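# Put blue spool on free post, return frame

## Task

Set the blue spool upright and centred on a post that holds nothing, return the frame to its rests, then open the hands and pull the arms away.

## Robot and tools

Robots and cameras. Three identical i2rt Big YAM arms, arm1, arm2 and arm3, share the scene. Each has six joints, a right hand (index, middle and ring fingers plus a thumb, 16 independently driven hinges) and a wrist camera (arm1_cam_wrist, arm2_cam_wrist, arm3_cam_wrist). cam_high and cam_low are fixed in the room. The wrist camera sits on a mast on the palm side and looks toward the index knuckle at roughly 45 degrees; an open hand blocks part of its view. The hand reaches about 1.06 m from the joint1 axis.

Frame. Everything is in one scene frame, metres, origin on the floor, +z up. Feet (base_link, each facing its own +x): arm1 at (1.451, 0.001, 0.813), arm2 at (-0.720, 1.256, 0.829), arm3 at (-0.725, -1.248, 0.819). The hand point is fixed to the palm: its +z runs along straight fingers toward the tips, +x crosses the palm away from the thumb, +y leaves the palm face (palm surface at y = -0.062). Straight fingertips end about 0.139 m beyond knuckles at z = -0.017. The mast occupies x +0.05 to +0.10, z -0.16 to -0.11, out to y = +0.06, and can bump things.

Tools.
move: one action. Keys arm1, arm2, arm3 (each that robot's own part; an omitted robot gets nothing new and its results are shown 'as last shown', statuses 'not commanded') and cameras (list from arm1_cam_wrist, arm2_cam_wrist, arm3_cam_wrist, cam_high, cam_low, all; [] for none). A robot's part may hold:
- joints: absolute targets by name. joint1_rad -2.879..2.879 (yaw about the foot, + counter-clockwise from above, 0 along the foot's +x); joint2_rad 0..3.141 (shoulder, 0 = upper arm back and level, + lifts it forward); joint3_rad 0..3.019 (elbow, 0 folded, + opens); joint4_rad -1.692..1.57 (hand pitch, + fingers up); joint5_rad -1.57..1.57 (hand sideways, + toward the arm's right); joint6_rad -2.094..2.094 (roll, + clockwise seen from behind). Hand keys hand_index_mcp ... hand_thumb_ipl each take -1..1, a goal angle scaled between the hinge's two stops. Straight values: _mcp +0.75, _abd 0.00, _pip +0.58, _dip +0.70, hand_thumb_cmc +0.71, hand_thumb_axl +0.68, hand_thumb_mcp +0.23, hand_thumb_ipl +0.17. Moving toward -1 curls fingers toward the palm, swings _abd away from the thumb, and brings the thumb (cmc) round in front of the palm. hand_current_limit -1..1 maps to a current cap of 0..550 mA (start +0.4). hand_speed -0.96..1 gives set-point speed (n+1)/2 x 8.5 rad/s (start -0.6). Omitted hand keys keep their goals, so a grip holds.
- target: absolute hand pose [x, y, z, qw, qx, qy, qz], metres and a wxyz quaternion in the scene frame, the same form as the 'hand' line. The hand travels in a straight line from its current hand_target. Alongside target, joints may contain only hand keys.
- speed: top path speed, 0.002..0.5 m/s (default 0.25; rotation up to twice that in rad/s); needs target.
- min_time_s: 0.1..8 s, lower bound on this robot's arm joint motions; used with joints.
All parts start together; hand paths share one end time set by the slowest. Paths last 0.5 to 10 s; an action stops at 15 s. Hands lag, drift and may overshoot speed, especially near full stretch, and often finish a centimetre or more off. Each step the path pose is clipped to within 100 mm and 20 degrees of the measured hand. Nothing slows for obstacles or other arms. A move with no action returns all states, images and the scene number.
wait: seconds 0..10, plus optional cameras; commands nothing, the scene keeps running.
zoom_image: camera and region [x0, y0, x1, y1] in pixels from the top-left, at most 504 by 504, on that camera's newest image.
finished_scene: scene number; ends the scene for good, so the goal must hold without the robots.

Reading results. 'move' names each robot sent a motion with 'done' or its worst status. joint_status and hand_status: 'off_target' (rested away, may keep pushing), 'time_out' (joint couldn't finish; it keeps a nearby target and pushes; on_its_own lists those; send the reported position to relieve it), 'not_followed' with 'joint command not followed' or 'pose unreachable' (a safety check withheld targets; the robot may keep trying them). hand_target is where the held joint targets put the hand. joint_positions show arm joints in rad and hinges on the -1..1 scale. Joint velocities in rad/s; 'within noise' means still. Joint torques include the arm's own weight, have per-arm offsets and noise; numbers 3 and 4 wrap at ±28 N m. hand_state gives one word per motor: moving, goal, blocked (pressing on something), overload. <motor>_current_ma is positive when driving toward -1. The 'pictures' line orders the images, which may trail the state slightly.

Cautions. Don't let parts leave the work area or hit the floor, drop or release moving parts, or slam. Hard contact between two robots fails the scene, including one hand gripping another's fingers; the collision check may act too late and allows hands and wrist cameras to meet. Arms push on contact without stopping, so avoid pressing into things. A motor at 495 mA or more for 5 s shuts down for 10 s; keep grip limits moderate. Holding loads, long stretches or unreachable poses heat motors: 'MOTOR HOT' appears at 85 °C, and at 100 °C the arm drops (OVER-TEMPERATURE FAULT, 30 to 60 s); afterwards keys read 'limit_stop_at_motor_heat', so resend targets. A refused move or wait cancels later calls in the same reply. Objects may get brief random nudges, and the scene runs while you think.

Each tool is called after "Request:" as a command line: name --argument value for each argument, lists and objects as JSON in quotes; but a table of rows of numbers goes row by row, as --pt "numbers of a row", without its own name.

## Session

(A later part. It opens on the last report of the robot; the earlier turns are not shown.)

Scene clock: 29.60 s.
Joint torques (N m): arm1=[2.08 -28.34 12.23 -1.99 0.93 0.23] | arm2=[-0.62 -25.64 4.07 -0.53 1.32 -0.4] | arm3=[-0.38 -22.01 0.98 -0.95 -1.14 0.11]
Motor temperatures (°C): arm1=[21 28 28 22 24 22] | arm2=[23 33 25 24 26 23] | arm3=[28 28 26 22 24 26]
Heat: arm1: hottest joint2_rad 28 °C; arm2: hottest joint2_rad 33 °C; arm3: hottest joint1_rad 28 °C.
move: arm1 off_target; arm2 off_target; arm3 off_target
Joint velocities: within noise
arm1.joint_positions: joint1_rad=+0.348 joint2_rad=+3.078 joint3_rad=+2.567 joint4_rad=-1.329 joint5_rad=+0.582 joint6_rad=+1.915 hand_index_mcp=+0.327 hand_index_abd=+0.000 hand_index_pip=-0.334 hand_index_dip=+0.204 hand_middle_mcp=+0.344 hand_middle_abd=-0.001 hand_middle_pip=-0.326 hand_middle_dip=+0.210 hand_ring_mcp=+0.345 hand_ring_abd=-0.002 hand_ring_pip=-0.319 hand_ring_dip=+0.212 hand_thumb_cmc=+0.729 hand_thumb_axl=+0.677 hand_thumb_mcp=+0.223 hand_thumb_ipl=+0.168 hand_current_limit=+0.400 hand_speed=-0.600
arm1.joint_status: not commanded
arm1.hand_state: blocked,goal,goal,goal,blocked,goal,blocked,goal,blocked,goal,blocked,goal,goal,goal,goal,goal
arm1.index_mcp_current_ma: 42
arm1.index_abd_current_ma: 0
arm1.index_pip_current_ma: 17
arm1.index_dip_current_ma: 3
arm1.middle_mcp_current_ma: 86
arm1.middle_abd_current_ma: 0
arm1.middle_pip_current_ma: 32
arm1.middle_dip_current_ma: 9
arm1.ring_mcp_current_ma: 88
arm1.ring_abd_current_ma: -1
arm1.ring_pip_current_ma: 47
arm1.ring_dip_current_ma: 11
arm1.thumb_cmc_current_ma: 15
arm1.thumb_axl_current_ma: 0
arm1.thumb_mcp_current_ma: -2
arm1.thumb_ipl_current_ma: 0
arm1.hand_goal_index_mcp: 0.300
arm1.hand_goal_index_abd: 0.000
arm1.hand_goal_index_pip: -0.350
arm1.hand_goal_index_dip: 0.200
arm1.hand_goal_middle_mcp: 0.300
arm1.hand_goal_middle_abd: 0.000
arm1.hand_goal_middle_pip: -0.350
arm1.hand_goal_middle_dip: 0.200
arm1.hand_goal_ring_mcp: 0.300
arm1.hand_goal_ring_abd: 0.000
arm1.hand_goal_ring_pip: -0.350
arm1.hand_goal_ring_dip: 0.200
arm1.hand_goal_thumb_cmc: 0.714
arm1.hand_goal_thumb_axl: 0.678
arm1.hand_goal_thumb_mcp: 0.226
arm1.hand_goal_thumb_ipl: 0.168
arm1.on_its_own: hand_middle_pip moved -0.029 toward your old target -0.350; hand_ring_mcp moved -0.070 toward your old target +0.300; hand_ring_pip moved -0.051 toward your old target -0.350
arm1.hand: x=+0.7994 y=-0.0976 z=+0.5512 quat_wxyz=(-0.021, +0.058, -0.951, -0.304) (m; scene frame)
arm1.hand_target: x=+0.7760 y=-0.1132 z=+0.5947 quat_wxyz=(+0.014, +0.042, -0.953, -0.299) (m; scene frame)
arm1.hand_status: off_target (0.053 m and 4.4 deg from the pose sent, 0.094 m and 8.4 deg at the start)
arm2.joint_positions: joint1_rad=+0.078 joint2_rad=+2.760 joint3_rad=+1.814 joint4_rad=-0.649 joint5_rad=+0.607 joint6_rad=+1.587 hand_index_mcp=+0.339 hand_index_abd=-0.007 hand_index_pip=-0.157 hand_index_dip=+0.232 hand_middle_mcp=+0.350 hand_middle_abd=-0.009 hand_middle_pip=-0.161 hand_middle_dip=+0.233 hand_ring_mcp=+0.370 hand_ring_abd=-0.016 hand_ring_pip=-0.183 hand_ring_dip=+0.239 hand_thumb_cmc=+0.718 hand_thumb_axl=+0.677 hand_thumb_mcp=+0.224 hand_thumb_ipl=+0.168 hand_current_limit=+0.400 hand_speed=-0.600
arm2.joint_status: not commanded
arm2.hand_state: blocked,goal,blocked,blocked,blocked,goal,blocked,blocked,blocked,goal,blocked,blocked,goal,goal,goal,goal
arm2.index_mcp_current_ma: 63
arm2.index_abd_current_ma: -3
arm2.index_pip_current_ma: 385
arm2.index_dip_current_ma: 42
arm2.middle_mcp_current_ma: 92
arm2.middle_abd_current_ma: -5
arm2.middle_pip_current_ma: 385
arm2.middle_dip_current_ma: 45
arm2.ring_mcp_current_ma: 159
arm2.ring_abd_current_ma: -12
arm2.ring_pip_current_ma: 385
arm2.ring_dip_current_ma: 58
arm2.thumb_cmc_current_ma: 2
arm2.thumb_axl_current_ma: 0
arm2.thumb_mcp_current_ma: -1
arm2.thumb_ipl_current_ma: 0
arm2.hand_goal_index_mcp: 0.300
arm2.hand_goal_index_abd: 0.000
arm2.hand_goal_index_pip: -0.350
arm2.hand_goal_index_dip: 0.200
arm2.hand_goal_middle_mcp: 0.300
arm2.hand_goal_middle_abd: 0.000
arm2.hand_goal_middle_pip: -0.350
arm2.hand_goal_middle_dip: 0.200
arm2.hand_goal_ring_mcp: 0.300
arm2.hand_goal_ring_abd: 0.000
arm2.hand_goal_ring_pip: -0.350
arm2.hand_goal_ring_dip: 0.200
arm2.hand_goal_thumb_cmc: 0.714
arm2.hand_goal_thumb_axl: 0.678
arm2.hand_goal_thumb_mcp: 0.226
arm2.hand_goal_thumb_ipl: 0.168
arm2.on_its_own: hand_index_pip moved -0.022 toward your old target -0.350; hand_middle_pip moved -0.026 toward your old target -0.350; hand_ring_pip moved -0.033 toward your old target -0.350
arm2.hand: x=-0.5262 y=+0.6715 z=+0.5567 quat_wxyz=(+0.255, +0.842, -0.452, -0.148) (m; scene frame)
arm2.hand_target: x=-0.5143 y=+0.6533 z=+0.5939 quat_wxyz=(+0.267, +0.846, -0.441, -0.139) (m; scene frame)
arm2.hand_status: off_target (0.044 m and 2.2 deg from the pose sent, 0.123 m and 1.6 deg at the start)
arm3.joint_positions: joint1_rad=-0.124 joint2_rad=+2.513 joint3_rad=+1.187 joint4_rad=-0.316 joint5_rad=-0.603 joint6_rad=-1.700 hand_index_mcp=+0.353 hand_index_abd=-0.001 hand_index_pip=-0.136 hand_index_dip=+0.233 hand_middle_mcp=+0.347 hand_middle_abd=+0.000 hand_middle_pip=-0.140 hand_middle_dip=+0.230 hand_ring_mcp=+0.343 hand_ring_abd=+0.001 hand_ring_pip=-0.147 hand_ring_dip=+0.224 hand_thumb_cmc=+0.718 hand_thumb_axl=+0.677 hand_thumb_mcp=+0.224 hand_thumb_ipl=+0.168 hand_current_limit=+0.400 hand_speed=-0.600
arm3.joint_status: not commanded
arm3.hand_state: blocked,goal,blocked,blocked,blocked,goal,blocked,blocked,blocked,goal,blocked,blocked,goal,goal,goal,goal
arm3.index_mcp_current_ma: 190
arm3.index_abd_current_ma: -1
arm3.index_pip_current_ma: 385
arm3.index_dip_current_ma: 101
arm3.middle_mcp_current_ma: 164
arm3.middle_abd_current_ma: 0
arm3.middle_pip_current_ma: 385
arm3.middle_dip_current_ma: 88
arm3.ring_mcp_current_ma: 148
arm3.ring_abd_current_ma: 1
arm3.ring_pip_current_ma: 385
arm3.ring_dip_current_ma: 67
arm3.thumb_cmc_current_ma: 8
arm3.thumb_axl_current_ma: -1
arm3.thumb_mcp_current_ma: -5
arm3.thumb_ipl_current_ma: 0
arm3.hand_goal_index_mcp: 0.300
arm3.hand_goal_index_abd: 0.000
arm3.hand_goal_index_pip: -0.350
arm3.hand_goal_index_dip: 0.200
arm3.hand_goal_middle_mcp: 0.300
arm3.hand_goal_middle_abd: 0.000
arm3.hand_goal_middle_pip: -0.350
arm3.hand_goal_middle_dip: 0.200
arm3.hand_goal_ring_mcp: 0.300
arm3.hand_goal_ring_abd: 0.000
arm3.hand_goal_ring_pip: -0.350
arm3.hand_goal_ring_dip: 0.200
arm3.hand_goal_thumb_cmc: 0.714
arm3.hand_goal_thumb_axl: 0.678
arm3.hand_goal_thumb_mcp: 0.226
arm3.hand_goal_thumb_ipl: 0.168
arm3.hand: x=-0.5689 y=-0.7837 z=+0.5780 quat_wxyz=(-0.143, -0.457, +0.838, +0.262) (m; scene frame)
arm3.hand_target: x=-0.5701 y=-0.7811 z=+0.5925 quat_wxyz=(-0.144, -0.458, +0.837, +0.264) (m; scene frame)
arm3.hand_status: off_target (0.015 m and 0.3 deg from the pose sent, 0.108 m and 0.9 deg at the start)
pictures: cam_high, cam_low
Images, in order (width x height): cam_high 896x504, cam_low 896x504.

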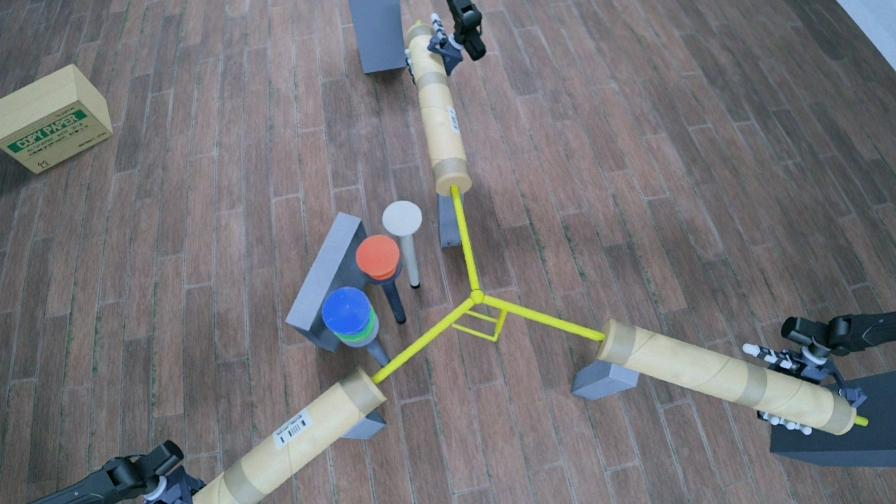

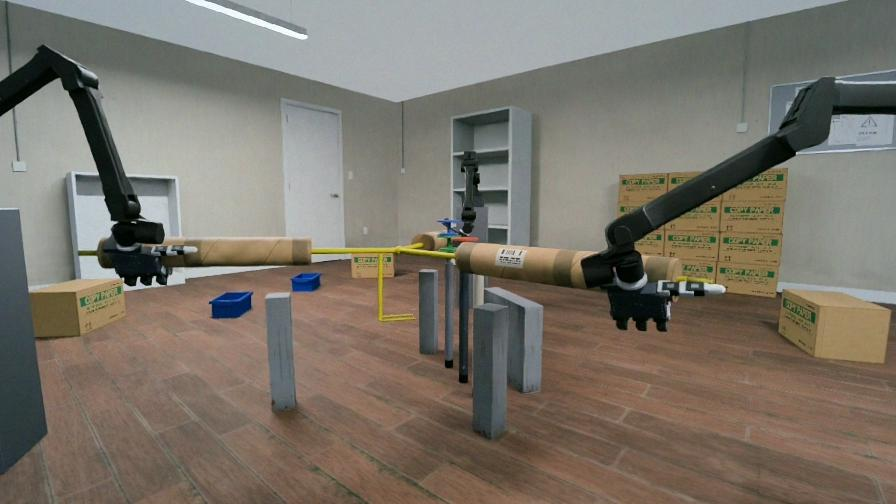

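Request:
move --arm1 '{"target": [0.7744,-0.1137,0.80,-0.0131,-0.0416,0.9528,0.3005], "speed": 0.1}' --arm2 '{"target": [-0.5138,0.6528,0.79,-0.2668,-0.8459,0.4404,0.1389], "speed": 0.1}' --arm3 '{"target": [-0.5701,-0.7811,0.78,-0.1443,-0.4576,0.8367,0.2639], "speed": 0.1}' --cameras '["cam_high","cam_low"]'

Request:
move --arm1 '{"target": [0.7054,0.0903,1.0,-0.0131,-0.0416,0.9528,0.3005], "speed": 0.1}' --arm2 '{"target": [-0.5828,0.8568,0.98,-0.2668,-0.8459,0.4404,0.1389], "speed": 0.1}' --arm3 '{"target": [-0.6391,-0.5771,0.97,-0.1443,-0.4576,0.8367,0.2639], "speed": 0.1}' --cameras '["cam_high","cam_low"]'

Scene clock: 32.67 s.
Joint torques (N m): arm1=[2.84 -30.27 9.01 -1.09 1.17 -0.44] | arm2=[0.62 -25.7 6.57 -0.65 1.23 -0.47] | arm3=[-0.67 -20.6 4.33 -0.79 -1.23 0.09]
Motor temperatures (°C): arm1=[21 29 28 22 25 22] | arm2=[23 33 25 24 26 23] | arm3=[28 28 26 22 24 26]
Heat: arm1: hottest joint2_rad 29 °C; arm2: hottest joint2_rad 33 °C; arm3: hottest joint1_rad 28 °C.
move: arm1 off_target; arm2 off_target; arm3 off_target
Joint velocities: within noise
arm1.joint_positions: joint1_rad=+0.349 joint2_rad=+2.705 joint3_rad=+2.375 joint4_rad=-1.514 joint5_rad=+0.575 joint6_rad=+1.983 hand_index_mcp=+0.331 hand_index_abd=+0.000 hand_index_pip=-0.330 hand_index_dip=+0.206 hand_middle_mcp=+0.342 hand_middle_abd=-0.001 hand_middle_pip=-0.326 hand_middle_dip=+0.209 hand_ring_mcp=+0.345 hand_ring_abd=+0.002 hand_ring_pip=-0.318 hand_ring_dip=+0.210 hand_thumb_cmc=+0.728 hand_thumb_axl=+0.677 hand_thumb_mcp=+0.223 hand_thumb_ipl=+0.168 hand_current_limit=+0.400 hand_speed=-0.600
arm1.joint_status: not commanded
arm1.hand_state: blocked,goal,goal,goal,blocked,goal,blocked,goal,blocked,goal,blocked,goal,goal,goal,goal,goal
arm1.index_mcp_current_ma: 52
arm1.index_abd_current_ma: 0
arm1.index_pip_current_ma: 24
arm1.index_dip_current_ma: 4
arm1.middle_mcp_current_ma: 81
arm1.middle_abd_current_ma: 0
arm1.middle_pip_current_ma: 32
arm1.middle_dip_current_ma: 8
arm1.ring_mcp_current_ma: 88
arm1.ring_abd_current_ma: 1
arm1.ring_pip_current_ma: 48
arm1.ring_dip_current_ma: 9
arm1.thumb_cmc_current_ma: 15
arm1.thumb_axl_current_ma: 0
arm1.thumb_mcp_current_ma: -2
arm1.thumb_ipl_current_ma: 0
arm1.hand_goal_index_mcp: 0.300
arm1.hand_goal_index_abd: 0.000
arm1.hand_goal_index_pip: -0.350
arm1.hand_goal_index_dip: 0.200
arm1.hand_goal_middle_mcp: 0.300
arm1.hand_goal_middle_abd: 0.000
arm1.hand_goal_middle_pip: -0.350
arm1.hand_goal_middle_dip: 0.200
arm1.hand_goal_ring_mcp: 0.300
arm1.hand_goal_ring_abd: 0.000
arm1.hand_goal_ring_pip: -0.350
arm1.hand_goal_ring_dip: 0.200
arm1.hand_goal_thumb_cmc: 0.714
arm1.hand_goal_thumb_axl: 0.678
arm1.hand_goal_thumb_mcp: 0.226
arm1.hand_goal_thumb_ipl: 0.168
arm1.hand: x=+0.7887 y=-0.1032 z=+0.7556 quat_wxyz=(-0.014, +0.026, -0.953, -0.302) (m; scene frame)
arm1.hand_target: x=+0.7758 y=-0.1133 z=+0.7994 quat_wxyz=(+0.013, +0.041, -0.953, -0.301) (m; scene frame)
arm1.hand_status: off_target (0.048 m and 3.6 deg from the pose sent, 0.251 m and 4.4 deg at the start)
arm2.joint_positions: joint1_rad=+0.067 joint2_rad=+2.385 joint3_rad=+1.652 joint4_rad=-0.893 joint5_rad=+0.610 joint6_rad=+1.605 hand_index_mcp=+0.343 hand_index_abd=-0.004 hand_index_pip=-0.179 hand_index_dip=+0.232 hand_middle_mcp=+0.351 hand_middle_abd=-0.008 hand_middle_pip=-0.198 hand_middle_dip=+0.233 hand_ring_mcp=+0.371 hand_ring_abd=-0.014 hand_ring_pip=-0.232 hand_ring_dip=+0.239 hand_thumb_cmc=+0.718 hand_thumb_axl=+0.677 hand_thumb_mcp=+0.224 hand_thumb_ipl=+0.168 hand_current_limit=+0.400 hand_speed=-0.600
arm2.joint_status: not commanded
arm2.hand_state: blocked,goal,blocked,blocked,blocked,goal,blocked,blocked,blocked,goal,blocked,blocked,goal,goal,goal,goal
arm2.index_mcp_current_ma: 74
arm2.index_abd_current_ma: -1
arm2.index_pip_current_ma: 385
arm2.index_dip_current_ma: 43
arm2.middle_mcp_current_ma: 98
arm2.middle_abd_current_ma: -4
arm2.middle_pip_current_ma: 385
arm2.middle_dip_current_ma: 45
arm2.ring_mcp_current_ma: 162
arm2.ring_abd_current_ma: -9
arm2.ring_pip_current_ma: 323
arm2.ring_dip_current_ma: 58
arm2.thumb_cmc_current_ma: 2
arm2.thumb_axl_current_ma: 0
arm2.thumb_mcp_current_ma: -1
arm2.thumb_ipl_current_ma: 0
arm2.hand_goal_index_mcp: 0.300
arm2.hand_goal_index_abd: 0.000
arm2.hand_goal_index_pip: -0.350
arm2.hand_goal_index_dip: 0.200
arm2.hand_goal_middle_mcp: 0.300
arm2.hand_goal_middle_abd: 0.000
arm2.hand_goal_middle_pip: -0.350
arm2.hand_goal_middle_dip: 0.200
arm2.hand_goal_ring_mcp: 0.300
arm2.hand_goal_ring_abd: 0.000
arm2.hand_goal_ring_pip: -0.350
arm2.hand_goal_ring_dip: 0.200
arm2.hand_goal_thumb_cmc: 0.714
arm2.hand_goal_thumb_axl: 0.678
arm2.hand_goal_thumb_mcp: 0.226
arm2.hand_goal_thumb_ipl: 0.168
arm2.on_its_own: hand_index_pip moved -0.022 toward your old target -0.350; hand_middle_pip moved -0.037 toward your old target -0.350; hand_ring_pip moved -0.049 toward your old target -0.350
arm2.hand: x=-0.5338 y=+0.6686 z=+0.7452 quat_wxyz=(+0.250, +0.837, -0.459, -0.160) (m; scene frame)
arm2.hand_target: x=-0.5145 y=+0.6541 z=+0.7893 quat_wxyz=(+0.267, +0.845, -0.441, -0.139) (m; scene frame)
arm2.hand_status: off_target (0.052 m and 3.9 deg from the pose sent, 0.234 m and 2.2 deg at the start)
arm3.joint_positions: joint1_rad=-0.121 joint2_rad=+2.053 joint3_rad=+1.039 joint4_rad=-0.657 joint5_rad=-0.601 joint6_rad=-1.698 hand_index_mcp=+0.345 hand_index_abd=+0.002 hand_index_pip=-0.151 hand_index_dip=+0.233 hand_middle_mcp=+0.347 hand_middle_abd=+0.004 hand_middle_pip=-0.146 hand_middle_dip=+0.230 hand_ring_mcp=+0.356 hand_ring_abd=+0.005 hand_ring_pip=-0.149 hand_ring_dip=+0.224 hand_thumb_cmc=+0.718 hand_thumb_axl=+0.677 hand_thumb_mcp=+0.224 hand_thumb_ipl=+0.168 hand_current_limit=+0.400 hand_speed=-0.600
arm3.joint_status: not commanded
arm3.hand_state: blocked,goal,blocked,blocked,blocked,goal,blocked,blocked,blocked,goal,blocked,blocked,goal,goal,goal,goal
arm3.index_mcp_current_ma: 154
arm3.index_abd_current_ma: 3
arm3.index_pip_current_ma: 385
arm3.index_dip_current_ma: 101
arm3.middle_mcp_current_ma: 164
arm3.middle_abd_current_ma: 7
arm3.middle_pip_current_ma: 385
arm3.middle_dip_current_ma: 88
arm3.ring_mcp_current_ma: 202
arm3.ring_abd_current_ma: 8
arm3.ring_pip_current_ma: 385
arm3.ring_dip_current_ma: 67
arm3.thumb_cmc_current_ma: 8
arm3.thumb_axl_current_ma: -1
arm3.thumb_mcp_current_ma: -5
arm3.thumb_ipl_current_ma: 0
arm3.hand_goal_index_mcp: 0.300
arm3.hand_goal_index_abd: 0.000
arm3.hand_goal_index_pip: -0.350
arm3.hand_goal_index_dip: 0.200
arm3.hand_goal_middle_mcp: 0.300
arm3.hand_goal_middle_abd: 0.000
arm3.hand_goal_middle_pip: -0.350
arm3.hand_goal_middle_dip: 0.200
arm3.hand_goal_ring_mcp: 0.300
arm3.hand_goal_ring_abd: 0.000
arm3.hand_goal_ring_pip: -0.350
arm3.hand_goal_ring_dip: 0.200
arm3.hand_goal_thumb_cmc: 0.714
arm3.hand_goal_thumb_axl: 0.678
arm3.hand_goal_thumb_mcp: 0.226
arm3.hand_goal_thumb_ipl: 0.168
arm3.hand: x=-0.5735 y=-0.7877 z=+0.7603 quat_wxyz=(-0.156, -0.453, +0.840, +0.255) (m; scene frame)
arm3.hand_target: x=-0.5703 y=-0.7812 z=+0.7797 quat_wxyz=(-0.144, -0.458, +0.837, +0.264) (m; scene frame)
arm3.hand_status: off_target (0.021 m and 1.7 deg from the pose sent, 0.202 m and 0.3 deg at the start)
pictures: cam_high, cam_low
Images, in order (width x height): cam_high 896x504, cam_low 896x504.

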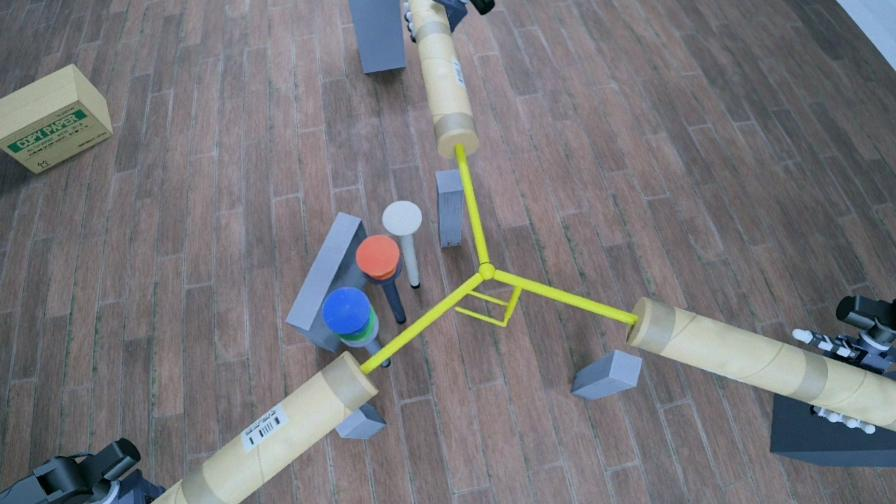

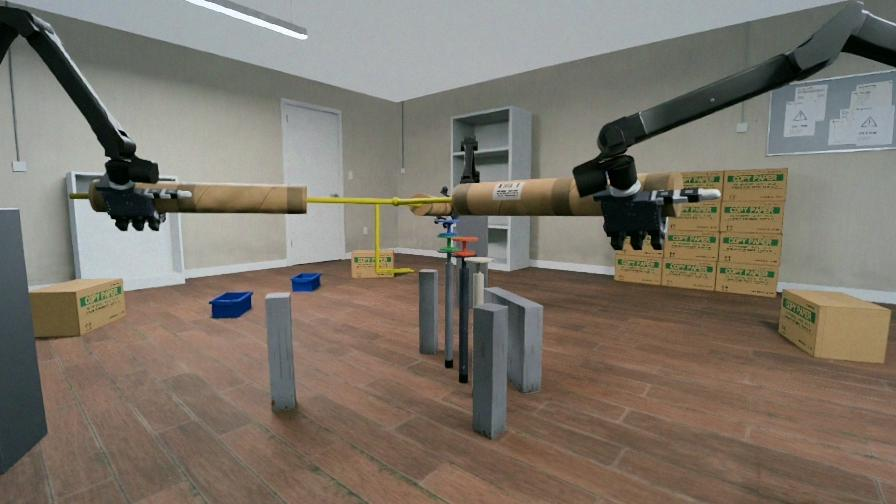

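Scene clock: 36.53 s.
Joint torques (N m): arm1=[0.03 -28.63 17.06 -0.64 1.15 -0.91] | arm2=[1.79 -16.5 7.5 -0.7 1.36 -0.37] | arm3=[0.09 -21.07 11.48 -0.53 -0.98 0.24]
Motor temperatures (°C): arm1=[21 29 29 22 25 22] | arm2=[23 33 25 24 27 23] | arm3=[28 28 27 21 24 26]
Heat: arm1: hottest joint2_rad 29 °C; arm2: hottest joint2_rad 33 °C; arm3: hottest joint1_rad 28 °C.
move: arm1 off_target; arm2 off_target; arm3 off_target
Joint velocities: within noise
arm1.joint_positions: joint1_rad=+0.095 joint2_rad=+2.520 joint3_rad=+2.540 joint4_rad=-1.686 joint5_rad=+0.617 joint6_rad=+1.659 hand_index_mcp=+0.327 hand_index_abd=+0.000 hand_index_pip=-0.333 hand_index_dip=+0.207 hand_middle_mcp=+0.336 hand_middle_abd=+0.000 hand_middle_pip=-0.326 hand_middle_dip=+0.212 hand_ring_mcp=+0.334 hand_ring_abd=+0.002 hand_ring_pip=-0.320 hand_ring_dip=+0.215 hand_thumb_cmc=+0.728 hand_thumb_axl=+0.677 hand_thumb_mcp=+0.223 hand_thumb_ipl=+0.168 hand_current_limit=+0.400 hand_speed=-0.600
arm1.joint_status: not commanded
arm1.hand_state: blocked,goal,goal,goal,blocked,goal,blocked,goal,blocked,goal,blocked,goal,goal,goal,goal,goal
arm1.index_mcp_current_ma: 42
arm1.index_abd_current_ma: 0
arm1.index_pip_current_ma: 19
arm1.index_dip_current_ma: 5
arm1.middle_mcp_current_ma: 63
arm1.middle_abd_current_ma: 0
arm1.middle_pip_current_ma: 32
arm1.middle_dip_current_ma: 11
arm1.ring_mcp_current_ma: 59
arm1.ring_abd_current_ma: 1
arm1.ring_pip_current_ma: 44
arm1.ring_dip_current_ma: 16
arm1.thumb_cmc_current_ma: 14
arm1.thumb_axl_current_ma: 0
arm1.thumb_mcp_current_ma: -2
arm1.thumb_ipl_current_ma: 0
arm1.hand_goal_index_mcp: 0.300
arm1.hand_goal_index_abd: 0.000
arm1.hand_goal_index_pip: -0.350
arm1.hand_goal_index_dip: 0.200
arm1.hand_goal_middle_mcp: 0.300
arm1.hand_goal_middle_abd: 0.000
arm1.hand_goal_middle_pip: -0.350
arm1.hand_goal_middle_dip: 0.200
arm1.hand_goal_ring_mcp: 0.300
arm1.hand_goal_ring_abd: 0.000
arm1.hand_goal_ring_pip: -0.350
arm1.hand_goal_ring_dip: 0.200
arm1.hand_goal_thumb_cmc: 0.714
arm1.hand_goal_thumb_axl: 0.678
arm1.hand_goal_thumb_mcp: 0.226
arm1.hand_goal_thumb_ipl: 0.168
arm1.hand: x=+0.7294 y=+0.0786 z=+0.9473 quat_wxyz=(-0.014, +0.035, -0.953, -0.299) (m; scene frame)
arm1.hand_target: x=+0.7132 y=+0.0899 z=+1.0004 quat_wxyz=(+0.025, +0.047, -0.951, -0.303) (m; scene frame)
arm1.hand_status: off_target (0.059 m and 3.2 deg from the pose sent, 0.323 m and 3.6 deg at the start; a joint's target at an end of its range on 26 of 116 steps)
arm2.joint_positions: joint1_rad=+0.191 joint2_rad=+1.655 joint3_rad=+1.071 joint4_rad=-1.133 joint5_rad=+0.599 joint6_rad=+1.754 hand_index_mcp=+0.345 hand_index_abd=+0.005 hand_index_pip=-0.190 hand_index_dip=+0.232 hand_middle_mcp=+0.360 hand_middle_abd=-0.001 hand_middle_pip=-0.208 hand_middle_dip=+0.233 hand_ring_mcp=+0.386 hand_ring_abd=-0.008 hand_ring_pip=-0.240 hand_ring_dip=+0.239 hand_thumb_cmc=+0.718 hand_thumb_axl=+0.677 hand_thumb_mcp=+0.224 hand_thumb_ipl=+0.168 hand_current_limit=+0.400 hand_speed=-0.600
arm2.joint_status: not commanded
arm2.hand_state: blocked,goal,blocked,blocked,blocked,goal,blocked,blocked,blocked,goal,blocked,blocked,goal,goal,goal,goal
arm2.index_mcp_current_ma: 79
arm2.index_abd_current_ma: 2
arm2.index_pip_current_ma: 385
arm2.index_dip_current_ma: 43
arm2.middle_mcp_current_ma: 124
arm2.middle_abd_current_ma: 0
arm2.middle_pip_current_ma: 385
arm2.middle_dip_current_ma: 45
arm2.ring_mcp_current_ma: 217
arm2.ring_abd_current_ma: -4
arm2.ring_pip_current_ma: 288
arm2.ring_dip_current_ma: 58
arm2.thumb_cmc_current_ma: 2
arm2.thumb_axl_current_ma: 0
arm2.thumb_mcp_current_ma: -1
arm2.thumb_ipl_current_ma: 0
arm2.hand_goal_index_mcp: 0.300
arm2.hand_goal_index_abd: 0.000
arm2.hand_goal_index_pip: -0.350
arm2.hand_goal_index_dip: 0.200
arm2.hand_goal_middle_mcp: 0.300
arm2.hand_goal_middle_abd: 0.000
arm2.hand_goal_middle_pip: -0.350
arm2.hand_goal_middle_dip: 0.200
arm2.hand_goal_ring_mcp: 0.300
arm2.hand_goal_ring_abd: 0.000
arm2.hand_goal_ring_pip: -0.350
arm2.hand_goal_ring_dip: 0.200
arm2.hand_goal_thumb_cmc: 0.714
arm2.hand_goal_thumb_axl: 0.678
arm2.hand_goal_thumb_mcp: 0.226
arm2.hand_goal_thumb_ipl: 0.168
arm2.hand: x=-0.5999 y=+0.8617 z=+0.9535 quat_wxyz=(+0.250, +0.837, -0.458, -0.163) (m; scene frame)
arm2.hand_target: x=-0.5836 y=+0.8574 z=+0.9795 quat_wxyz=(+0.267, +0.846, -0.441, -0.139) (m; scene frame)
arm2.hand_status: off_target (0.032 m and 4.1 deg from the pose sent, 0.305 m and 3.9 deg at the start)
arm3.joint_positions: joint1_rad=+0.176 joint2_rad=+1.972 joint3_rad=+1.541 joint4_rad=-1.049 joint5_rad=-0.596 joint6_rad=-1.344 hand_index_mcp=+0.340 hand_index_abd=+0.002 hand_index_pip=-0.185 hand_index_dip=+0.233 hand_middle_mcp=+0.344 hand_middle_abd=+0.005 hand_middle_pip=-0.164 hand_middle_dip=+0.230 hand_ring_mcp=+0.350 hand_ring_abd=+0.012 hand_ring_pip=-0.149 hand_ring_dip=+0.232 hand_thumb_cmc=+0.718 hand_thumb_axl=+0.677 hand_thumb_mcp=+0.224 hand_thumb_ipl=+0.168 hand_current_limit=+0.400 hand_speed=-0.600
arm3.joint_status: not commanded
arm3.hand_state: blocked,goal,blocked,blocked,blocked,goal,blocked,blocked,blocked,goal,blocked,blocked,goal,goal,goal,goal
arm3.index_mcp_current_ma: 136
arm3.index_abd_current_ma: 3
arm3.index_pip_current_ma: 385
arm3.index_dip_current_ma: 101
arm3.middle_mcp_current_ma: 152
arm3.middle_abd_current_ma: 8
arm3.middle_pip_current_ma: 385
arm3.middle_dip_current_ma: 88
arm3.ring_mcp_current_ma: 177
arm3.ring_abd_current_ma: 25
arm3.ring_pip_current_ma: 385
arm3.ring_dip_current_ma: 95
arm3.thumb_cmc_current_ma: 8
arm3.thumb_axl_current_ma: -1
arm3.thumb_mcp_current_ma: -5
arm3.thumb_ipl_current_ma: 0
arm3.hand_goal_index_mcp: 0.300
arm3.hand_goal_index_abd: 0.000
arm3.hand_goal_index_pip: -0.350
arm3.hand_goal_index_dip: 0.200
arm3.hand_goal_middle_mcp: 0.300
arm3.hand_goal_middle_abd: 0.000
arm3.hand_goal_middle_pip: -0.350
arm3.hand_goal_middle_dip: 0.200
arm3.hand_goal_ring_mcp: 0.300
arm3.hand_goal_ring_abd: 0.000
arm3.hand_goal_ring_pip: -0.350
arm3.hand_goal_ring_dip: 0.200
arm3.hand_goal_thumb_cmc: 0.714
arm3.hand_goal_thumb_axl: 0.678
arm3.hand_goal_thumb_mcp: 0.226
arm3.hand_goal_thumb_ipl: 0.168
arm3.on_its_own: hand_index_pip moved -0.034 toward your old target -0.350
arm3.hand: x=-0.6395 y=-0.5971 z=+0.9416 quat_wxyz=(-0.159, -0.454, +0.840, +0.250) (m; scene frame)
arm3.hand_target: x=-0.6396 y=-0.5792 z=+0.9703 quat_wxyz=(-0.144, -0.457, +0.837, +0.265) (m; scene frame)
arm3.hand_status: off_target (0.035 m and 2.3 deg from the pose sent, 0.304 m and 1.8 deg at the start)
pictures: cam_high, cam_low
Images, in order (width x height): cam_high 896x504, cam_low 896x504.

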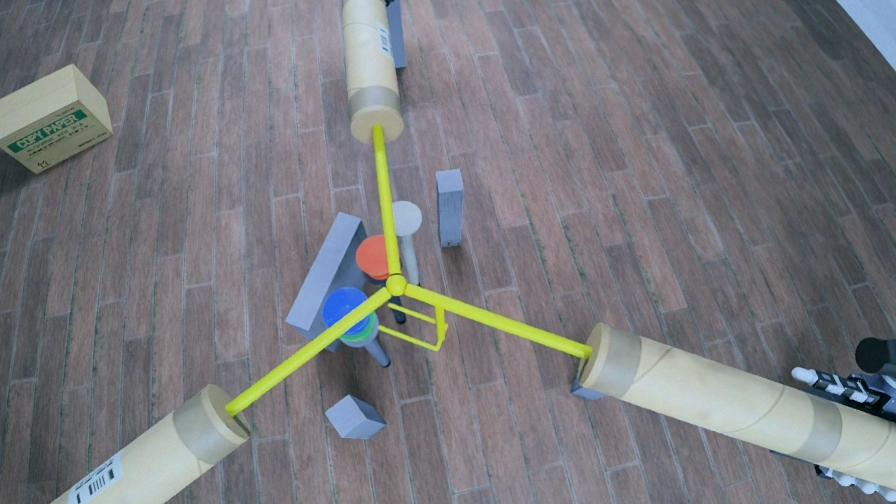

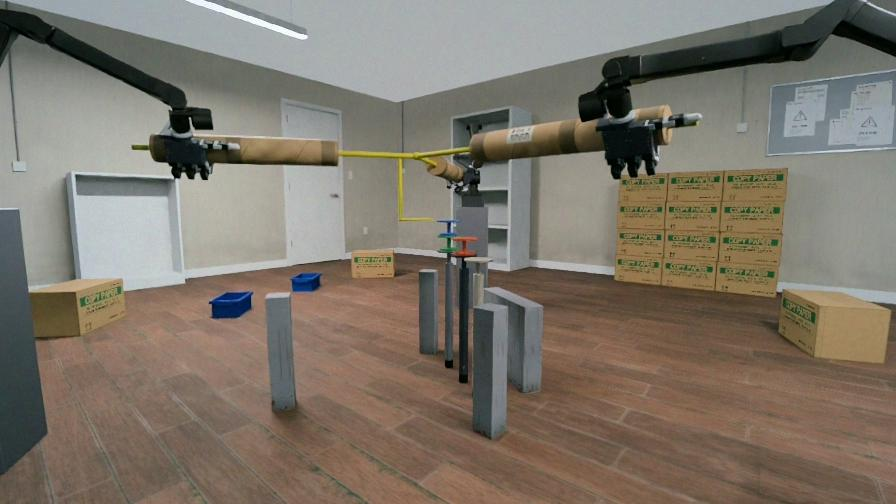

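Request:
zoom_image --camera "cam_low" --region '[396, 190, 496, 246]'

Request:
zoom_image --camera "cam_high" --region '[310, 260, 470, 370]'

Scaled by 5.040 from the camera's 896x504 image, which has a finer 1280x720 frame.

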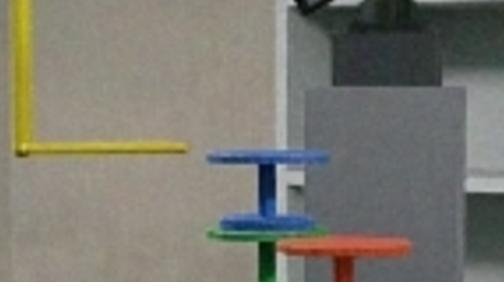

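Scaled by 3.150 from the camera's 896x504 image, which has a finer 1280x720 frame.

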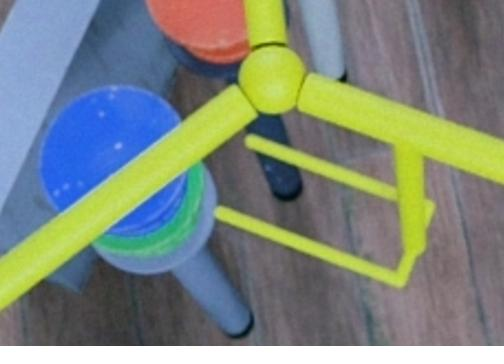

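Request:
zoom_image --camera "cam_low" --region '[390, 130, 500, 200]'

Scaled by 4.582 from the camera's 896x504 image, which has a finer 1280x720 frame.

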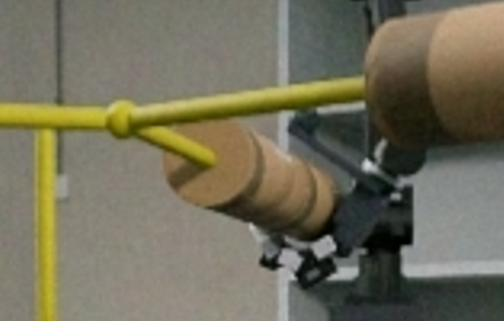

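Request:
move --arm1 '{"target": [0.7009,0.0997,0.949,-0.0131,-0.0416,0.9528,0.3005], "speed": 0.08}' --arm2 '{"target": [-0.5873,0.8662,0.981,-0.2668,-0.8459,0.4404,0.1389], "speed": 0.08}' --arm3 '{"target": [-0.6436,-0.5677,0.919,-0.1443,-0.4576,0.8367,0.2639], "speed": 0.08}' --cameras '["cam_high","cam_low"]'

Request:
zoom_image --camera "cam_low" --region '[390, 130, 500, 200]'

Request:
zoom_image --camera "cam_low" --region '[396, 190, 496, 246]'

Request:
zoom_image --camera "cam_high" --region '[310, 260, 470, 370]'

Scene clock: 39.23 s.
Joint torques (N m): arm1=[-0.09 -28.04 14.97 -0.06 1.13 -0.78] | arm2=[1.85 -16.09 7.66 -0.75 1.34 -0.32] | arm3=[-0.03 -22.12 9.37 0.31 -1.04 0.29]
Motor temperatures (°C): arm1=[21 30 29 22 25 22] | arm2=[23 34 25 24 27 23] | arm3=[28 28 28 21 24 26]
Heat: arm1: hottest joint2_rad 30 °C; arm2: hottest joint2_rad 34 °C; arm3: hottest joint1_rad 28 °C.
move: arm1 off_target; arm2 off_target; arm3 off_target
Joint velocities: within noise
arm1.joint_positions: joint1_rad=+0.081 joint2_rad=+2.572 joint3_rad=+2.540 joint4_rad=-1.637 joint5_rad=+0.615 joint6_rad=+1.649 hand_index_mcp=+0.326 hand_index_abd=+0.000 hand_index_pip=-0.331 hand_index_dip=+0.207 hand_middle_mcp=+0.334 hand_middle_abd=+0.001 hand_middle_pip=-0.327 hand_middle_dip=+0.212 hand_ring_mcp=+0.330 hand_ring_abd=+0.003 hand_ring_pip=-0.323 hand_ring_dip=+0.213 hand_thumb_cmc=+0.728 hand_thumb_axl=+0.677 hand_thumb_mcp=+0.223 hand_thumb_ipl=+0.168 hand_current_limit=+0.400 hand_speed=-0.600
arm1.joint_status: not commanded
arm1.hand_state: blocked,goal,goal,goal,blocked,goal,blocked,goal,blocked,goal,blocked,goal,goal,goal,goal,goal
arm1.index_mcp_current_ma: 40
arm1.index_abd_current_ma: 0
arm1.index_pip_current_ma: 23
arm1.index_dip_current_ma: 5
arm1.middle_mcp_current_ma: 60
arm1.middle_abd_current_ma: 0
arm1.middle_pip_current_ma: 30
arm1.middle_dip_current_ma: 11
arm1.ring_mcp_current_ma: 50
arm1.ring_abd_current_ma: 1
arm1.ring_pip_current_ma: 37
arm1.ring_dip_current_ma: 13
arm1.thumb_cmc_current_ma: 14
arm1.thumb_axl_current_ma: 0
arm1.thumb_mcp_current_ma: -2
arm1.thumb_ipl_current_ma: 0
arm1.hand_goal_index_mcp: 0.300
arm1.hand_goal_index_abd: 0.000
arm1.hand_goal_index_pip: -0.350
arm1.hand_goal_index_dip: 0.200
arm1.hand_goal_middle_mcp: 0.300
arm1.hand_goal_middle_abd: 0.000
arm1.hand_goal_middle_pip: -0.350
arm1.hand_goal_middle_dip: 0.200
arm1.hand_goal_ring_mcp: 0.300
arm1.hand_goal_ring_abd: 0.000
arm1.hand_goal_ring_pip: -0.350
arm1.hand_goal_ring_dip: 0.200
arm1.hand_goal_thumb_cmc: 0.714
arm1.hand_goal_thumb_axl: 0.678
arm1.hand_goal_thumb_mcp: 0.226
arm1.hand_goal_thumb_ipl: 0.168
arm1.hand: x=+0.7225 y=+0.0872 z=+0.9086 quat_wxyz=(-0.020, +0.034, -0.954, -0.298) (m; scene frame)
arm1.hand_target: x=+0.7060 y=+0.0993 z=+0.9498 quat_wxyz=(+0.014, +0.042, -0.952, -0.302) (m; scene frame)
arm1.hand_status: off_target (0.047 m and 3.9 deg from the pose sent, 0.035 m and 3.3 deg at the start)
arm2.joint_positions: joint1_rad=+0.202 joint2_rad=+1.636 joint3_rad=+1.044 joint4_rad=-1.135 joint5_rad=+0.599 joint6_rad=+1.764 hand_index_mcp=+0.345 hand_index_abd=+0.005 hand_index_pip=-0.239 hand_index_dip=+0.232 hand_middle_mcp=+0.360 hand_middle_abd=+0.003 hand_middle_pip=-0.243 hand_middle_dip=+0.233 hand_ring_mcp=+0.386 hand_ring_abd=-0.001 hand_ring_pip=-0.264 hand_ring_dip=+0.237 hand_thumb_cmc=+0.718 hand_thumb_axl=+0.677 hand_thumb_mcp=+0.224 hand_thumb_ipl=+0.168 hand_current_limit=+0.400 hand_speed=-0.600
arm2.joint_status: not commanded
arm2.hand_state: blocked,goal,blocked,blocked,blocked,goal,blocked,blocked,blocked,goal,blocked,blocked,goal,goal,goal,goal
arm2.index_mcp_current_ma: 80
arm2.index_abd_current_ma: 2
arm2.index_pip_current_ma: 294
arm2.index_dip_current_ma: 43
arm2.middle_mcp_current_ma: 124
arm2.middle_abd_current_ma: 1
arm2.middle_pip_current_ma: 279
arm2.middle_dip_current_ma: 45
arm2.ring_mcp_current_ma: 217
arm2.ring_abd_current_ma: 0
arm2.ring_pip_current_ma: 198
arm2.ring_dip_current_ma: 54
arm2.thumb_cmc_current_ma: 2
arm2.thumb_axl_current_ma: 0
arm2.thumb_mcp_current_ma: -1
arm2.thumb_ipl_current_ma: 0
arm2.hand_goal_index_mcp: 0.300
arm2.hand_goal_index_abd: 0.000
arm2.hand_goal_index_pip: -0.350
arm2.hand_goal_index_dip: 0.200
arm2.hand_goal_middle_mcp: 0.300
arm2.hand_goal_middle_abd: 0.000
arm2.hand_goal_middle_pip: -0.350
arm2.hand_goal_middle_dip: 0.200
arm2.hand_goal_ring_mcp: 0.300
arm2.hand_goal_ring_abd: 0.000
arm2.hand_goal_ring_pip: -0.350
arm2.hand_goal_ring_dip: 0.200
arm2.hand_goal_thumb_cmc: 0.714
arm2.hand_goal_thumb_axl: 0.678
arm2.hand_goal_thumb_mcp: 0.226
arm2.hand_goal_thumb_ipl: 0.168
arm2.on_its_own: hand_index_pip moved -0.048 toward your old target -0.350; hand_middle_pip moved -0.034 toward your old target -0.350; hand_ring_pip moved -0.024 toward your old target -0.350
arm2.hand: x=-0.6028 y=+0.8717 z=+0.9534 quat_wxyz=(+0.250, +0.838, -0.456, -0.165) (m; scene frame)
arm2.hand_target: x=-0.5882 y=+0.8668 z=+0.9804 quat_wxyz=(+0.267, +0.846, -0.441, -0.139) (m; scene frame)
arm2.hand_status: off_target (0.032 m and 4.1 deg from the pose sent, 0.031 m and 4.1 deg at the start)
arm3.joint_positions: joint1_rad=+0.189 joint2_rad=+2.050 joint3_rad=+1.541 joint4_rad=-0.963 joint5_rad=-0.593 joint6_rad=-1.335 hand_index_mcp=+0.340 hand_index_abd=+0.002 hand_index_pip=-0.217 hand_index_dip=+0.233 hand_middle_mcp=+0.344 hand_middle_abd=+0.006 hand_middle_pip=-0.187 hand_middle_dip=+0.230 hand_ring_mcp=+0.350 hand_ring_abd=+0.011 hand_ring_pip=-0.157 hand_ring_dip=+0.234 hand_thumb_cmc=+0.718 hand_thumb_axl=+0.677 hand_thumb_mcp=+0.224 hand_thumb_ipl=+0.168 hand_current_limit=+0.400 hand_speed=-0.600
arm3.joint_status: not commanded
arm3.hand_state: blocked,goal,blocked,blocked,blocked,goal,blocked,blocked,blocked,goal,blocked,blocked,goal,goal,goal,goal
arm3.index_mcp_current_ma: 136
arm3.index_abd_current_ma: 4
arm3.index_pip_current_ma: 385
arm3.index_dip_current_ma: 101
arm3.middle_mcp_current_ma: 152
arm3.middle_abd_current_ma: 10
arm3.middle_pip_current_ma: 385
arm3.middle_dip_current_ma: 88
arm3.ring_mcp_current_ma: 177
arm3.ring_abd_current_ma: 22
arm3.ring_pip_current_ma: 385
arm3.ring_dip_current_ma: 102
arm3.thumb_cmc_current_ma: 8
arm3.thumb_axl_current_ma: -1
arm3.thumb_mcp_current_ma: -5
arm3.thumb_ipl_current_ma: 0
arm3.hand_goal_index_mcp: 0.300
arm3.hand_goal_index_abd: 0.000
arm3.hand_goal_index_pip: -0.350
arm3.hand_goal_index_dip: 0.200
arm3.hand_goal_middle_mcp: 0.300
arm3.hand_goal_middle_abd: 0.000
arm3.hand_goal_middle_pip: -0.350
arm3.hand_goal_middle_dip: 0.200
arm3.hand_goal_ring_mcp: 0.300
arm3.hand_goal_ring_abd: 0.000
arm3.hand_goal_ring_pip: -0.350
arm3.hand_goal_ring_dip: 0.200
arm3.hand_goal_thumb_cmc: 0.714
arm3.hand_goal_thumb_axl: 0.678
arm3.hand_goal_thumb_mcp: 0.226
arm3.hand_goal_thumb_ipl: 0.168
arm3.on_its_own: hand_index_pip moved -0.032 toward your old target -0.350; hand_middle_pip moved -0.022 toward your old target -0.350
arm3.hand: x=-0.6429 y=-0.5841 z=+0.8975 quat_wxyz=(-0.158, -0.457, +0.839, +0.250) (m; scene frame)
arm3.hand_target: x=-0.6439 y=-0.5689 z=+0.9193 quat_wxyz=(-0.145, -0.458, +0.837, +0.264) (m; scene frame)
arm3.hand_status: off_target (0.027 m and 2.2 deg from the pose sent, 0.037 m and 2.3 deg at the start)
pictures: cam_high, cam_low
Images, in order (width x height): cam_high 896x504, cam_low 896x504.

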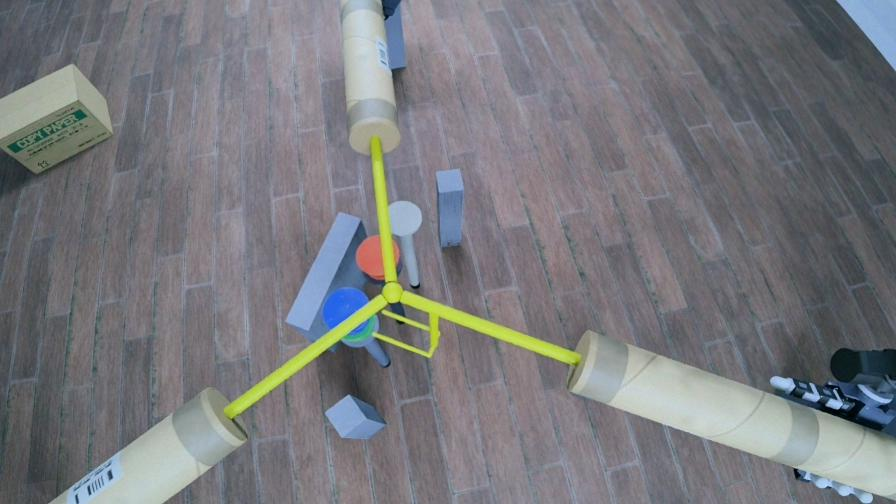

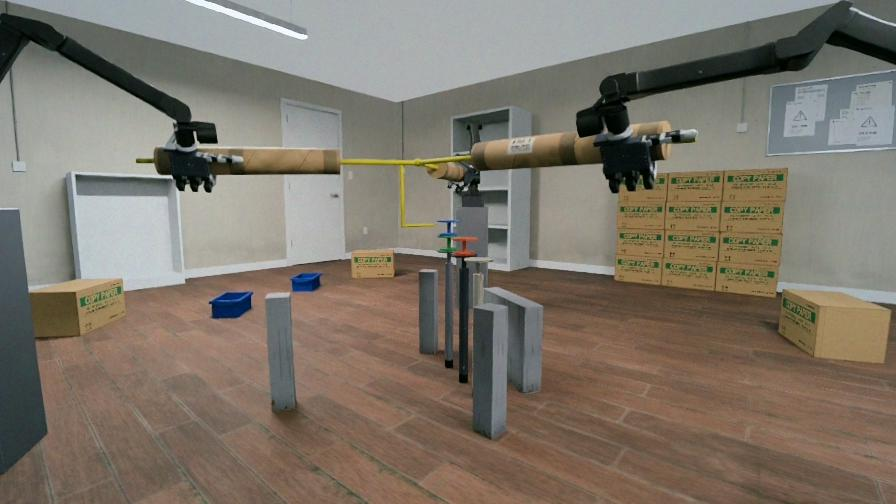

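Scaled by 4.582 from the camera's 896x504 image, which has a finer 1280x720 frame.

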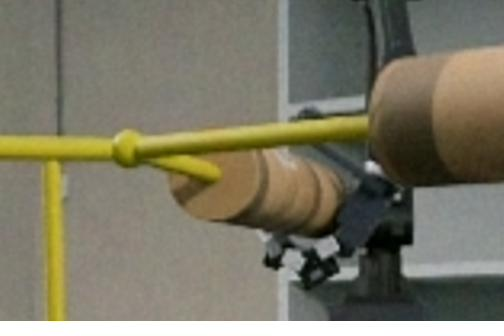

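Scaled by 5.040 from the camera's 896x504 image, which has a finer 1280x720 frame.

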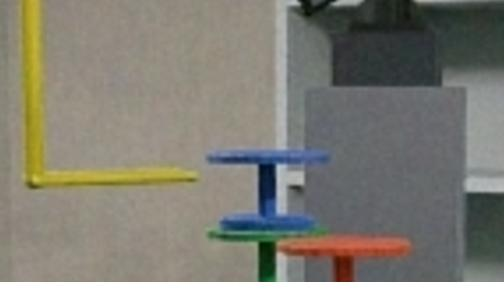

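Scaled by 3.150 from the camera's 896x504 image, which has a finer 1280x720 frame.

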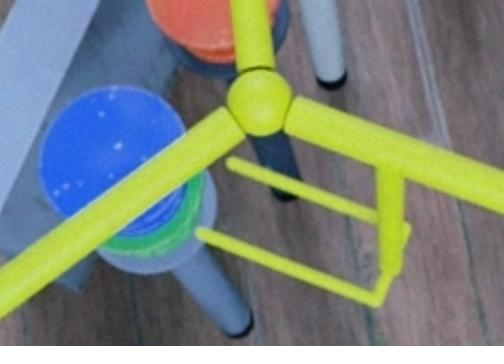

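Request:
move --arm1 '{"target": [0.7274,0.154,0.937,-0.0131,-0.0416,0.9528,0.3005], "speed": 0.07}' --arm2 '{"target": [-0.5608,0.9205,0.970,-0.2668,-0.8459,0.4404,0.1389], "speed": 0.07}' --arm3 '{"target": [-0.6171,-0.5134,0.908,-0.1443,-0.4576,0.8367,0.2639], "speed": 0.07}' --cameras '["cam_high","cam_low"]'

Request:
zoom_image --camera "cam_low" --region '[396, 190, 496, 246]'

Request:
zoom_image --camera "cam_high" --region '[310, 260, 470, 370]'

Scene clock: 41.27 s.
Joint torques (N m): arm1=[0.09 -29.98 9.36 0.32 1.19 -0.94] | arm2=[2.08 -15.79 7.46 -0.91 1.31 -0.26] | arm3=[-0.91 -23.94 11.33 -0.57 -1.1 0.16]
Motor temperatures (°C): arm1=[21 30 29 22 26 22] | arm2=[23 34 26 24 27 23] | arm3=[28 29 28 21 24 26]
Heat: arm1: hottest joint2_rad 30 °C; arm2: hottest joint2_rad 34 °C; arm3: hottest joint2_rad 29 °C.
move: arm1 off_target; arm2 off_target; arm3 off_target
Joint velocities: within noise
arm1.joint_positions: joint1_rad=+0.013 joint2_rad=+2.462 joint3_rad=+2.284 joint4_rad=-1.436 joint5_rad=+0.611 joint6_rad=+1.587 hand_index_mcp=+0.326 hand_index_abd=+0.001 hand_index_pip=-0.331 hand_index_dip=+0.207 hand_middle_mcp=+0.334 hand_middle_abd=+0.001 hand_middle_pip=-0.329 hand_middle_dip=+0.210 hand_ring_mcp=+0.330 hand_ring_abd=+0.003 hand_ring_pip=-0.327 hand_ring_dip=+0.210 hand_thumb_cmc=+0.728 hand_thumb_axl=+0.677 hand_thumb_mcp=+0.223 hand_thumb_ipl=+0.168 hand_current_limit=+0.400 hand_speed=-0.600
arm1.joint_status: not commanded
arm1.hand_state: blocked,goal,goal,goal,blocked,goal,blocked,goal,blocked,goal,blocked,goal,goal,goal,goal,goal
arm1.index_mcp_current_ma: 40
arm1.index_abd_current_ma: 0
arm1.index_pip_current_ma: 23
arm1.index_dip_current_ma: 5
arm1.middle_mcp_current_ma: 58
arm1.middle_abd_current_ma: 0
arm1.middle_pip_current_ma: 27
arm1.middle_dip_current_ma: 9
arm1.ring_mcp_current_ma: 49
arm1.ring_abd_current_ma: 1
arm1.ring_pip_current_ma: 30
arm1.ring_dip_current_ma: 9
arm1.thumb_cmc_current_ma: 14
arm1.thumb_axl_current_ma: 0
arm1.thumb_mcp_current_ma: -2
arm1.thumb_ipl_current_ma: 0
arm1.hand_goal_index_mcp: 0.300
arm1.hand_goal_index_abd: 0.000
arm1.hand_goal_index_pip: -0.350
arm1.hand_goal_index_dip: 0.200
arm1.hand_goal_middle_mcp: 0.300
arm1.hand_goal_middle_abd: 0.000
arm1.hand_goal_middle_pip: -0.350
arm1.hand_goal_middle_dip: 0.200
arm1.hand_goal_ring_mcp: 0.300
arm1.hand_goal_ring_abd: 0.000
arm1.hand_goal_ring_pip: -0.350
arm1.hand_goal_ring_dip: 0.200
arm1.hand_goal_thumb_cmc: 0.714
arm1.hand_goal_thumb_axl: 0.678
arm1.hand_goal_thumb_mcp: 0.226
arm1.hand_goal_thumb_ipl: 0.168
arm1.hand: x=+0.7396 y=+0.1370 z=+0.8887 quat_wxyz=(-0.013, +0.023, -0.955, -0.294) (m; scene frame)
arm1.hand_target: x=+0.7303 y=+0.1533 z=+0.9367 quat_wxyz=(+0.011, +0.039, -0.952, -0.302) (m; scene frame)
arm1.hand_status: off_target (0.053 m and 3.8 deg from the pose sent, 0.073 m and 3.9 deg at the start)
arm2.joint_positions: joint1_rad=+0.342 joint2_rad=+1.622 joint3_rad=+0.993 joint4_rad=-1.187 joint5_rad=+0.579 joint6_rad=+1.922 hand_index_mcp=+0.345 hand_index_abd=+0.004 hand_index_pip=-0.255 hand_index_dip=+0.232 hand_middle_mcp=+0.360 hand_middle_abd=+0.003 hand_middle_pip=-0.252 hand_middle_dip=+0.233 hand_ring_mcp=+0.387 hand_ring_abd=+0.000 hand_ring_pip=-0.266 hand_ring_dip=+0.237 hand_thumb_cmc=+0.718 hand_thumb_axl=+0.677 hand_thumb_mcp=+0.224 hand_thumb_ipl=+0.168 hand_current_limit=+0.400 hand_speed=-0.600
arm2.joint_status: not commanded
arm2.hand_state: blocked,goal,blocked,blocked,blocked,goal,blocked,blocked,blocked,goal,blocked,blocked,goal,goal,goal,goal
arm2.index_mcp_current_ma: 80
arm2.index_abd_current_ma: 2
arm2.index_pip_current_ma: 229
arm2.index_dip_current_ma: 43
arm2.middle_mcp_current_ma: 124
arm2.middle_abd_current_ma: 1
arm2.middle_pip_current_ma: 242
arm2.middle_dip_current_ma: 45
arm2.ring_mcp_current_ma: 220
arm2.ring_abd_current_ma: 0
arm2.ring_pip_current_ma: 192
arm2.ring_dip_current_ma: 54
arm2.thumb_cmc_current_ma: 2
arm2.thumb_axl_current_ma: 0
arm2.thumb_mcp_current_ma: -1
arm2.thumb_ipl_current_ma: 0
arm2.hand_goal_index_mcp: 0.300
arm2.hand_goal_index_abd: 0.000
arm2.hand_goal_index_pip: -0.350
arm2.hand_goal_index_dip: 0.200
arm2.hand_goal_middle_mcp: 0.300
arm2.hand_goal_middle_abd: 0.000
arm2.hand_goal_middle_pip: -0.350
arm2.hand_goal_middle_dip: 0.200
arm2.hand_goal_ring_mcp: 0.300
arm2.hand_goal_ring_abd: 0.000
arm2.hand_goal_ring_pip: -0.350
arm2.hand_goal_ring_dip: 0.200
arm2.hand_goal_thumb_cmc: 0.714
arm2.hand_goal_thumb_axl: 0.678
arm2.hand_goal_thumb_mcp: 0.226
arm2.hand_goal_thumb_ipl: 0.168
arm2.hand: x=-0.5762 y=+0.9247 z=+0.9458 quat_wxyz=(+0.253, +0.839, -0.452, -0.166) (m; scene frame)
arm2.hand_target: x=-0.5616 y=+0.9209 z=+0.9695 quat_wxyz=(+0.267, +0.846, -0.441, -0.139) (m; scene frame)
arm2.hand_status: off_target (0.029 m and 3.8 deg from the pose sent, 0.066 m and 4.1 deg at the start)
arm3.joint_positions: joint1_rad=+0.193 joint2_rad=+2.204 joint3_rad=+1.763 joint4_rad=-1.032 joint5_rad=-0.592 joint6_rad=-1.330 hand_index_mcp=+0.340 hand_index_abd=+0.002 hand_index_pip=-0.224 hand_index_dip=+0.233 hand_middle_mcp=+0.343 hand_middle_abd=+0.006 hand_middle_pip=-0.191 hand_middle_dip=+0.230 hand_ring_mcp=+0.348 hand_ring_abd=+0.010 hand_ring_pip=-0.160 hand_ring_dip=+0.234 hand_thumb_cmc=+0.718 hand_thumb_axl=+0.677 hand_thumb_mcp=+0.224 hand_thumb_ipl=+0.168 hand_current_limit=+0.400 hand_speed=-0.600
arm3.joint_status: not commanded
arm3.hand_state: blocked,goal,blocked,blocked,blocked,goal,blocked,blocked,blocked,goal,blocked,blocked,goal,goal,goal,goal
arm3.index_mcp_current_ma: 136
arm3.index_abd_current_ma: 4
arm3.index_pip_current_ma: 385
arm3.index_dip_current_ma: 101
arm3.middle_mcp_current_ma: 147
arm3.middle_abd_current_ma: 10
arm3.middle_pip_current_ma: 385
arm3.middle_dip_current_ma: 88
arm3.ring_mcp_current_ma: 170
arm3.ring_abd_current_ma: 20
arm3.ring_pip_current_ma: 385
arm3.ring_dip_current_ma: 102
arm3.thumb_cmc_current_ma: 8
arm3.thumb_axl_current_ma: -1
arm3.thumb_mcp_current_ma: -5
arm3.thumb_ipl_current_ma: 0
arm3.hand_goal_index_mcp: 0.300
arm3.hand_goal_index_abd: 0.000
arm3.hand_goal_index_pip: -0.350
arm3.hand_goal_index_dip: 0.200
arm3.hand_goal_middle_mcp: 0.300
arm3.hand_goal_middle_abd: 0.000
arm3.hand_goal_middle_pip: -0.350
arm3.hand_goal_middle_dip: 0.200
arm3.hand_goal_ring_mcp: 0.300
arm3.hand_goal_ring_abd: 0.000
arm3.hand_goal_ring_pip: -0.350
arm3.hand_goal_ring_dip: 0.200
arm3.hand_goal_thumb_cmc: 0.714
arm3.hand_goal_thumb_axl: 0.678
arm3.hand_goal_thumb_mcp: 0.226
arm3.hand_goal_thumb_ipl: 0.168
arm3.hand: x=-0.6251 y=-0.5314 z=+0.8801 quat_wxyz=(-0.159, -0.457, +0.839, +0.248) (m; scene frame)
arm3.hand_target: x=-0.6175 y=-0.5153 z=+0.9086 quat_wxyz=(-0.144, -0.457, +0.837, +0.264) (m; scene frame)
arm3.hand_status: off_target (0.034 m and 2.5 deg from the pose sent, 0.076 m and 2.2 deg at the start)
pictures: cam_high, cam_low
Images, in order (width x height): cam_high 896x504, cam_low 896x504.

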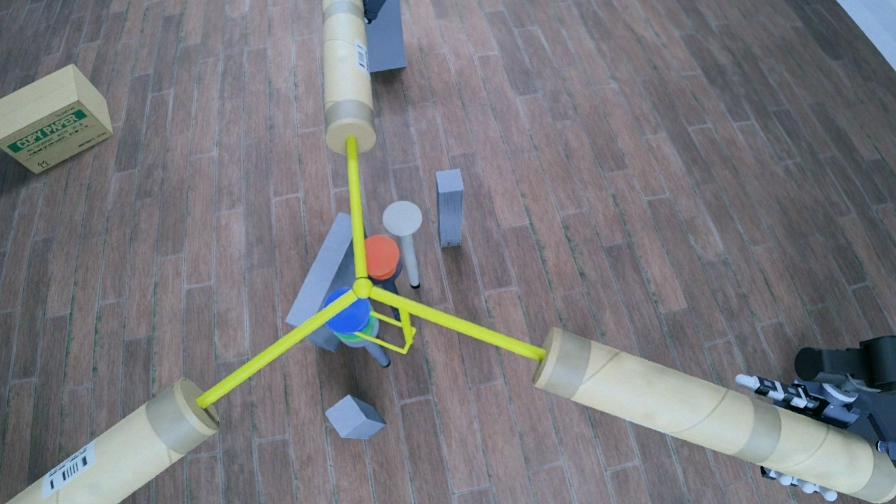

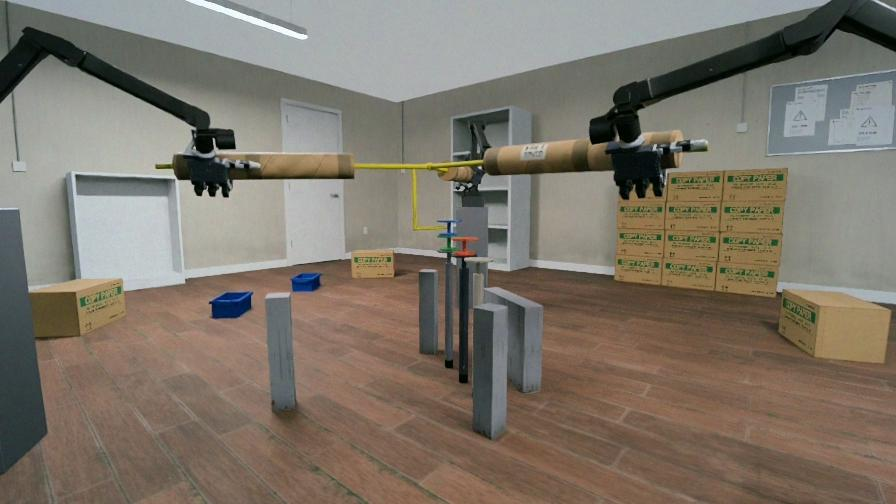

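Scaled by 5.040 from the camera's 896x504 image, which has a finer 1280x720 frame.

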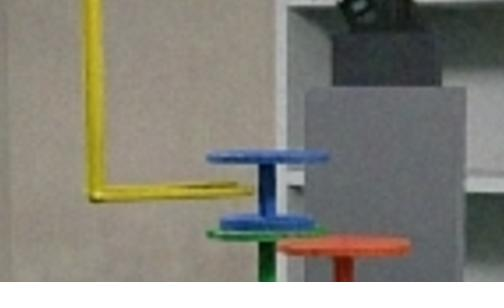

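Scaled by 3.150 from the camera's 896x504 image, which has a finer 1280x720 frame.

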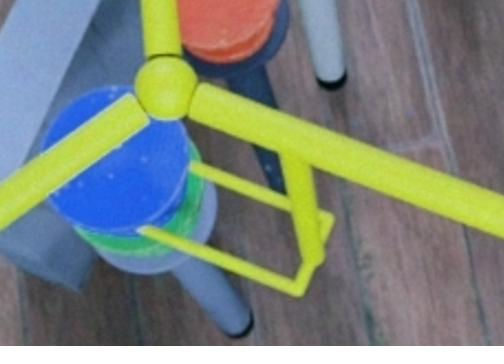

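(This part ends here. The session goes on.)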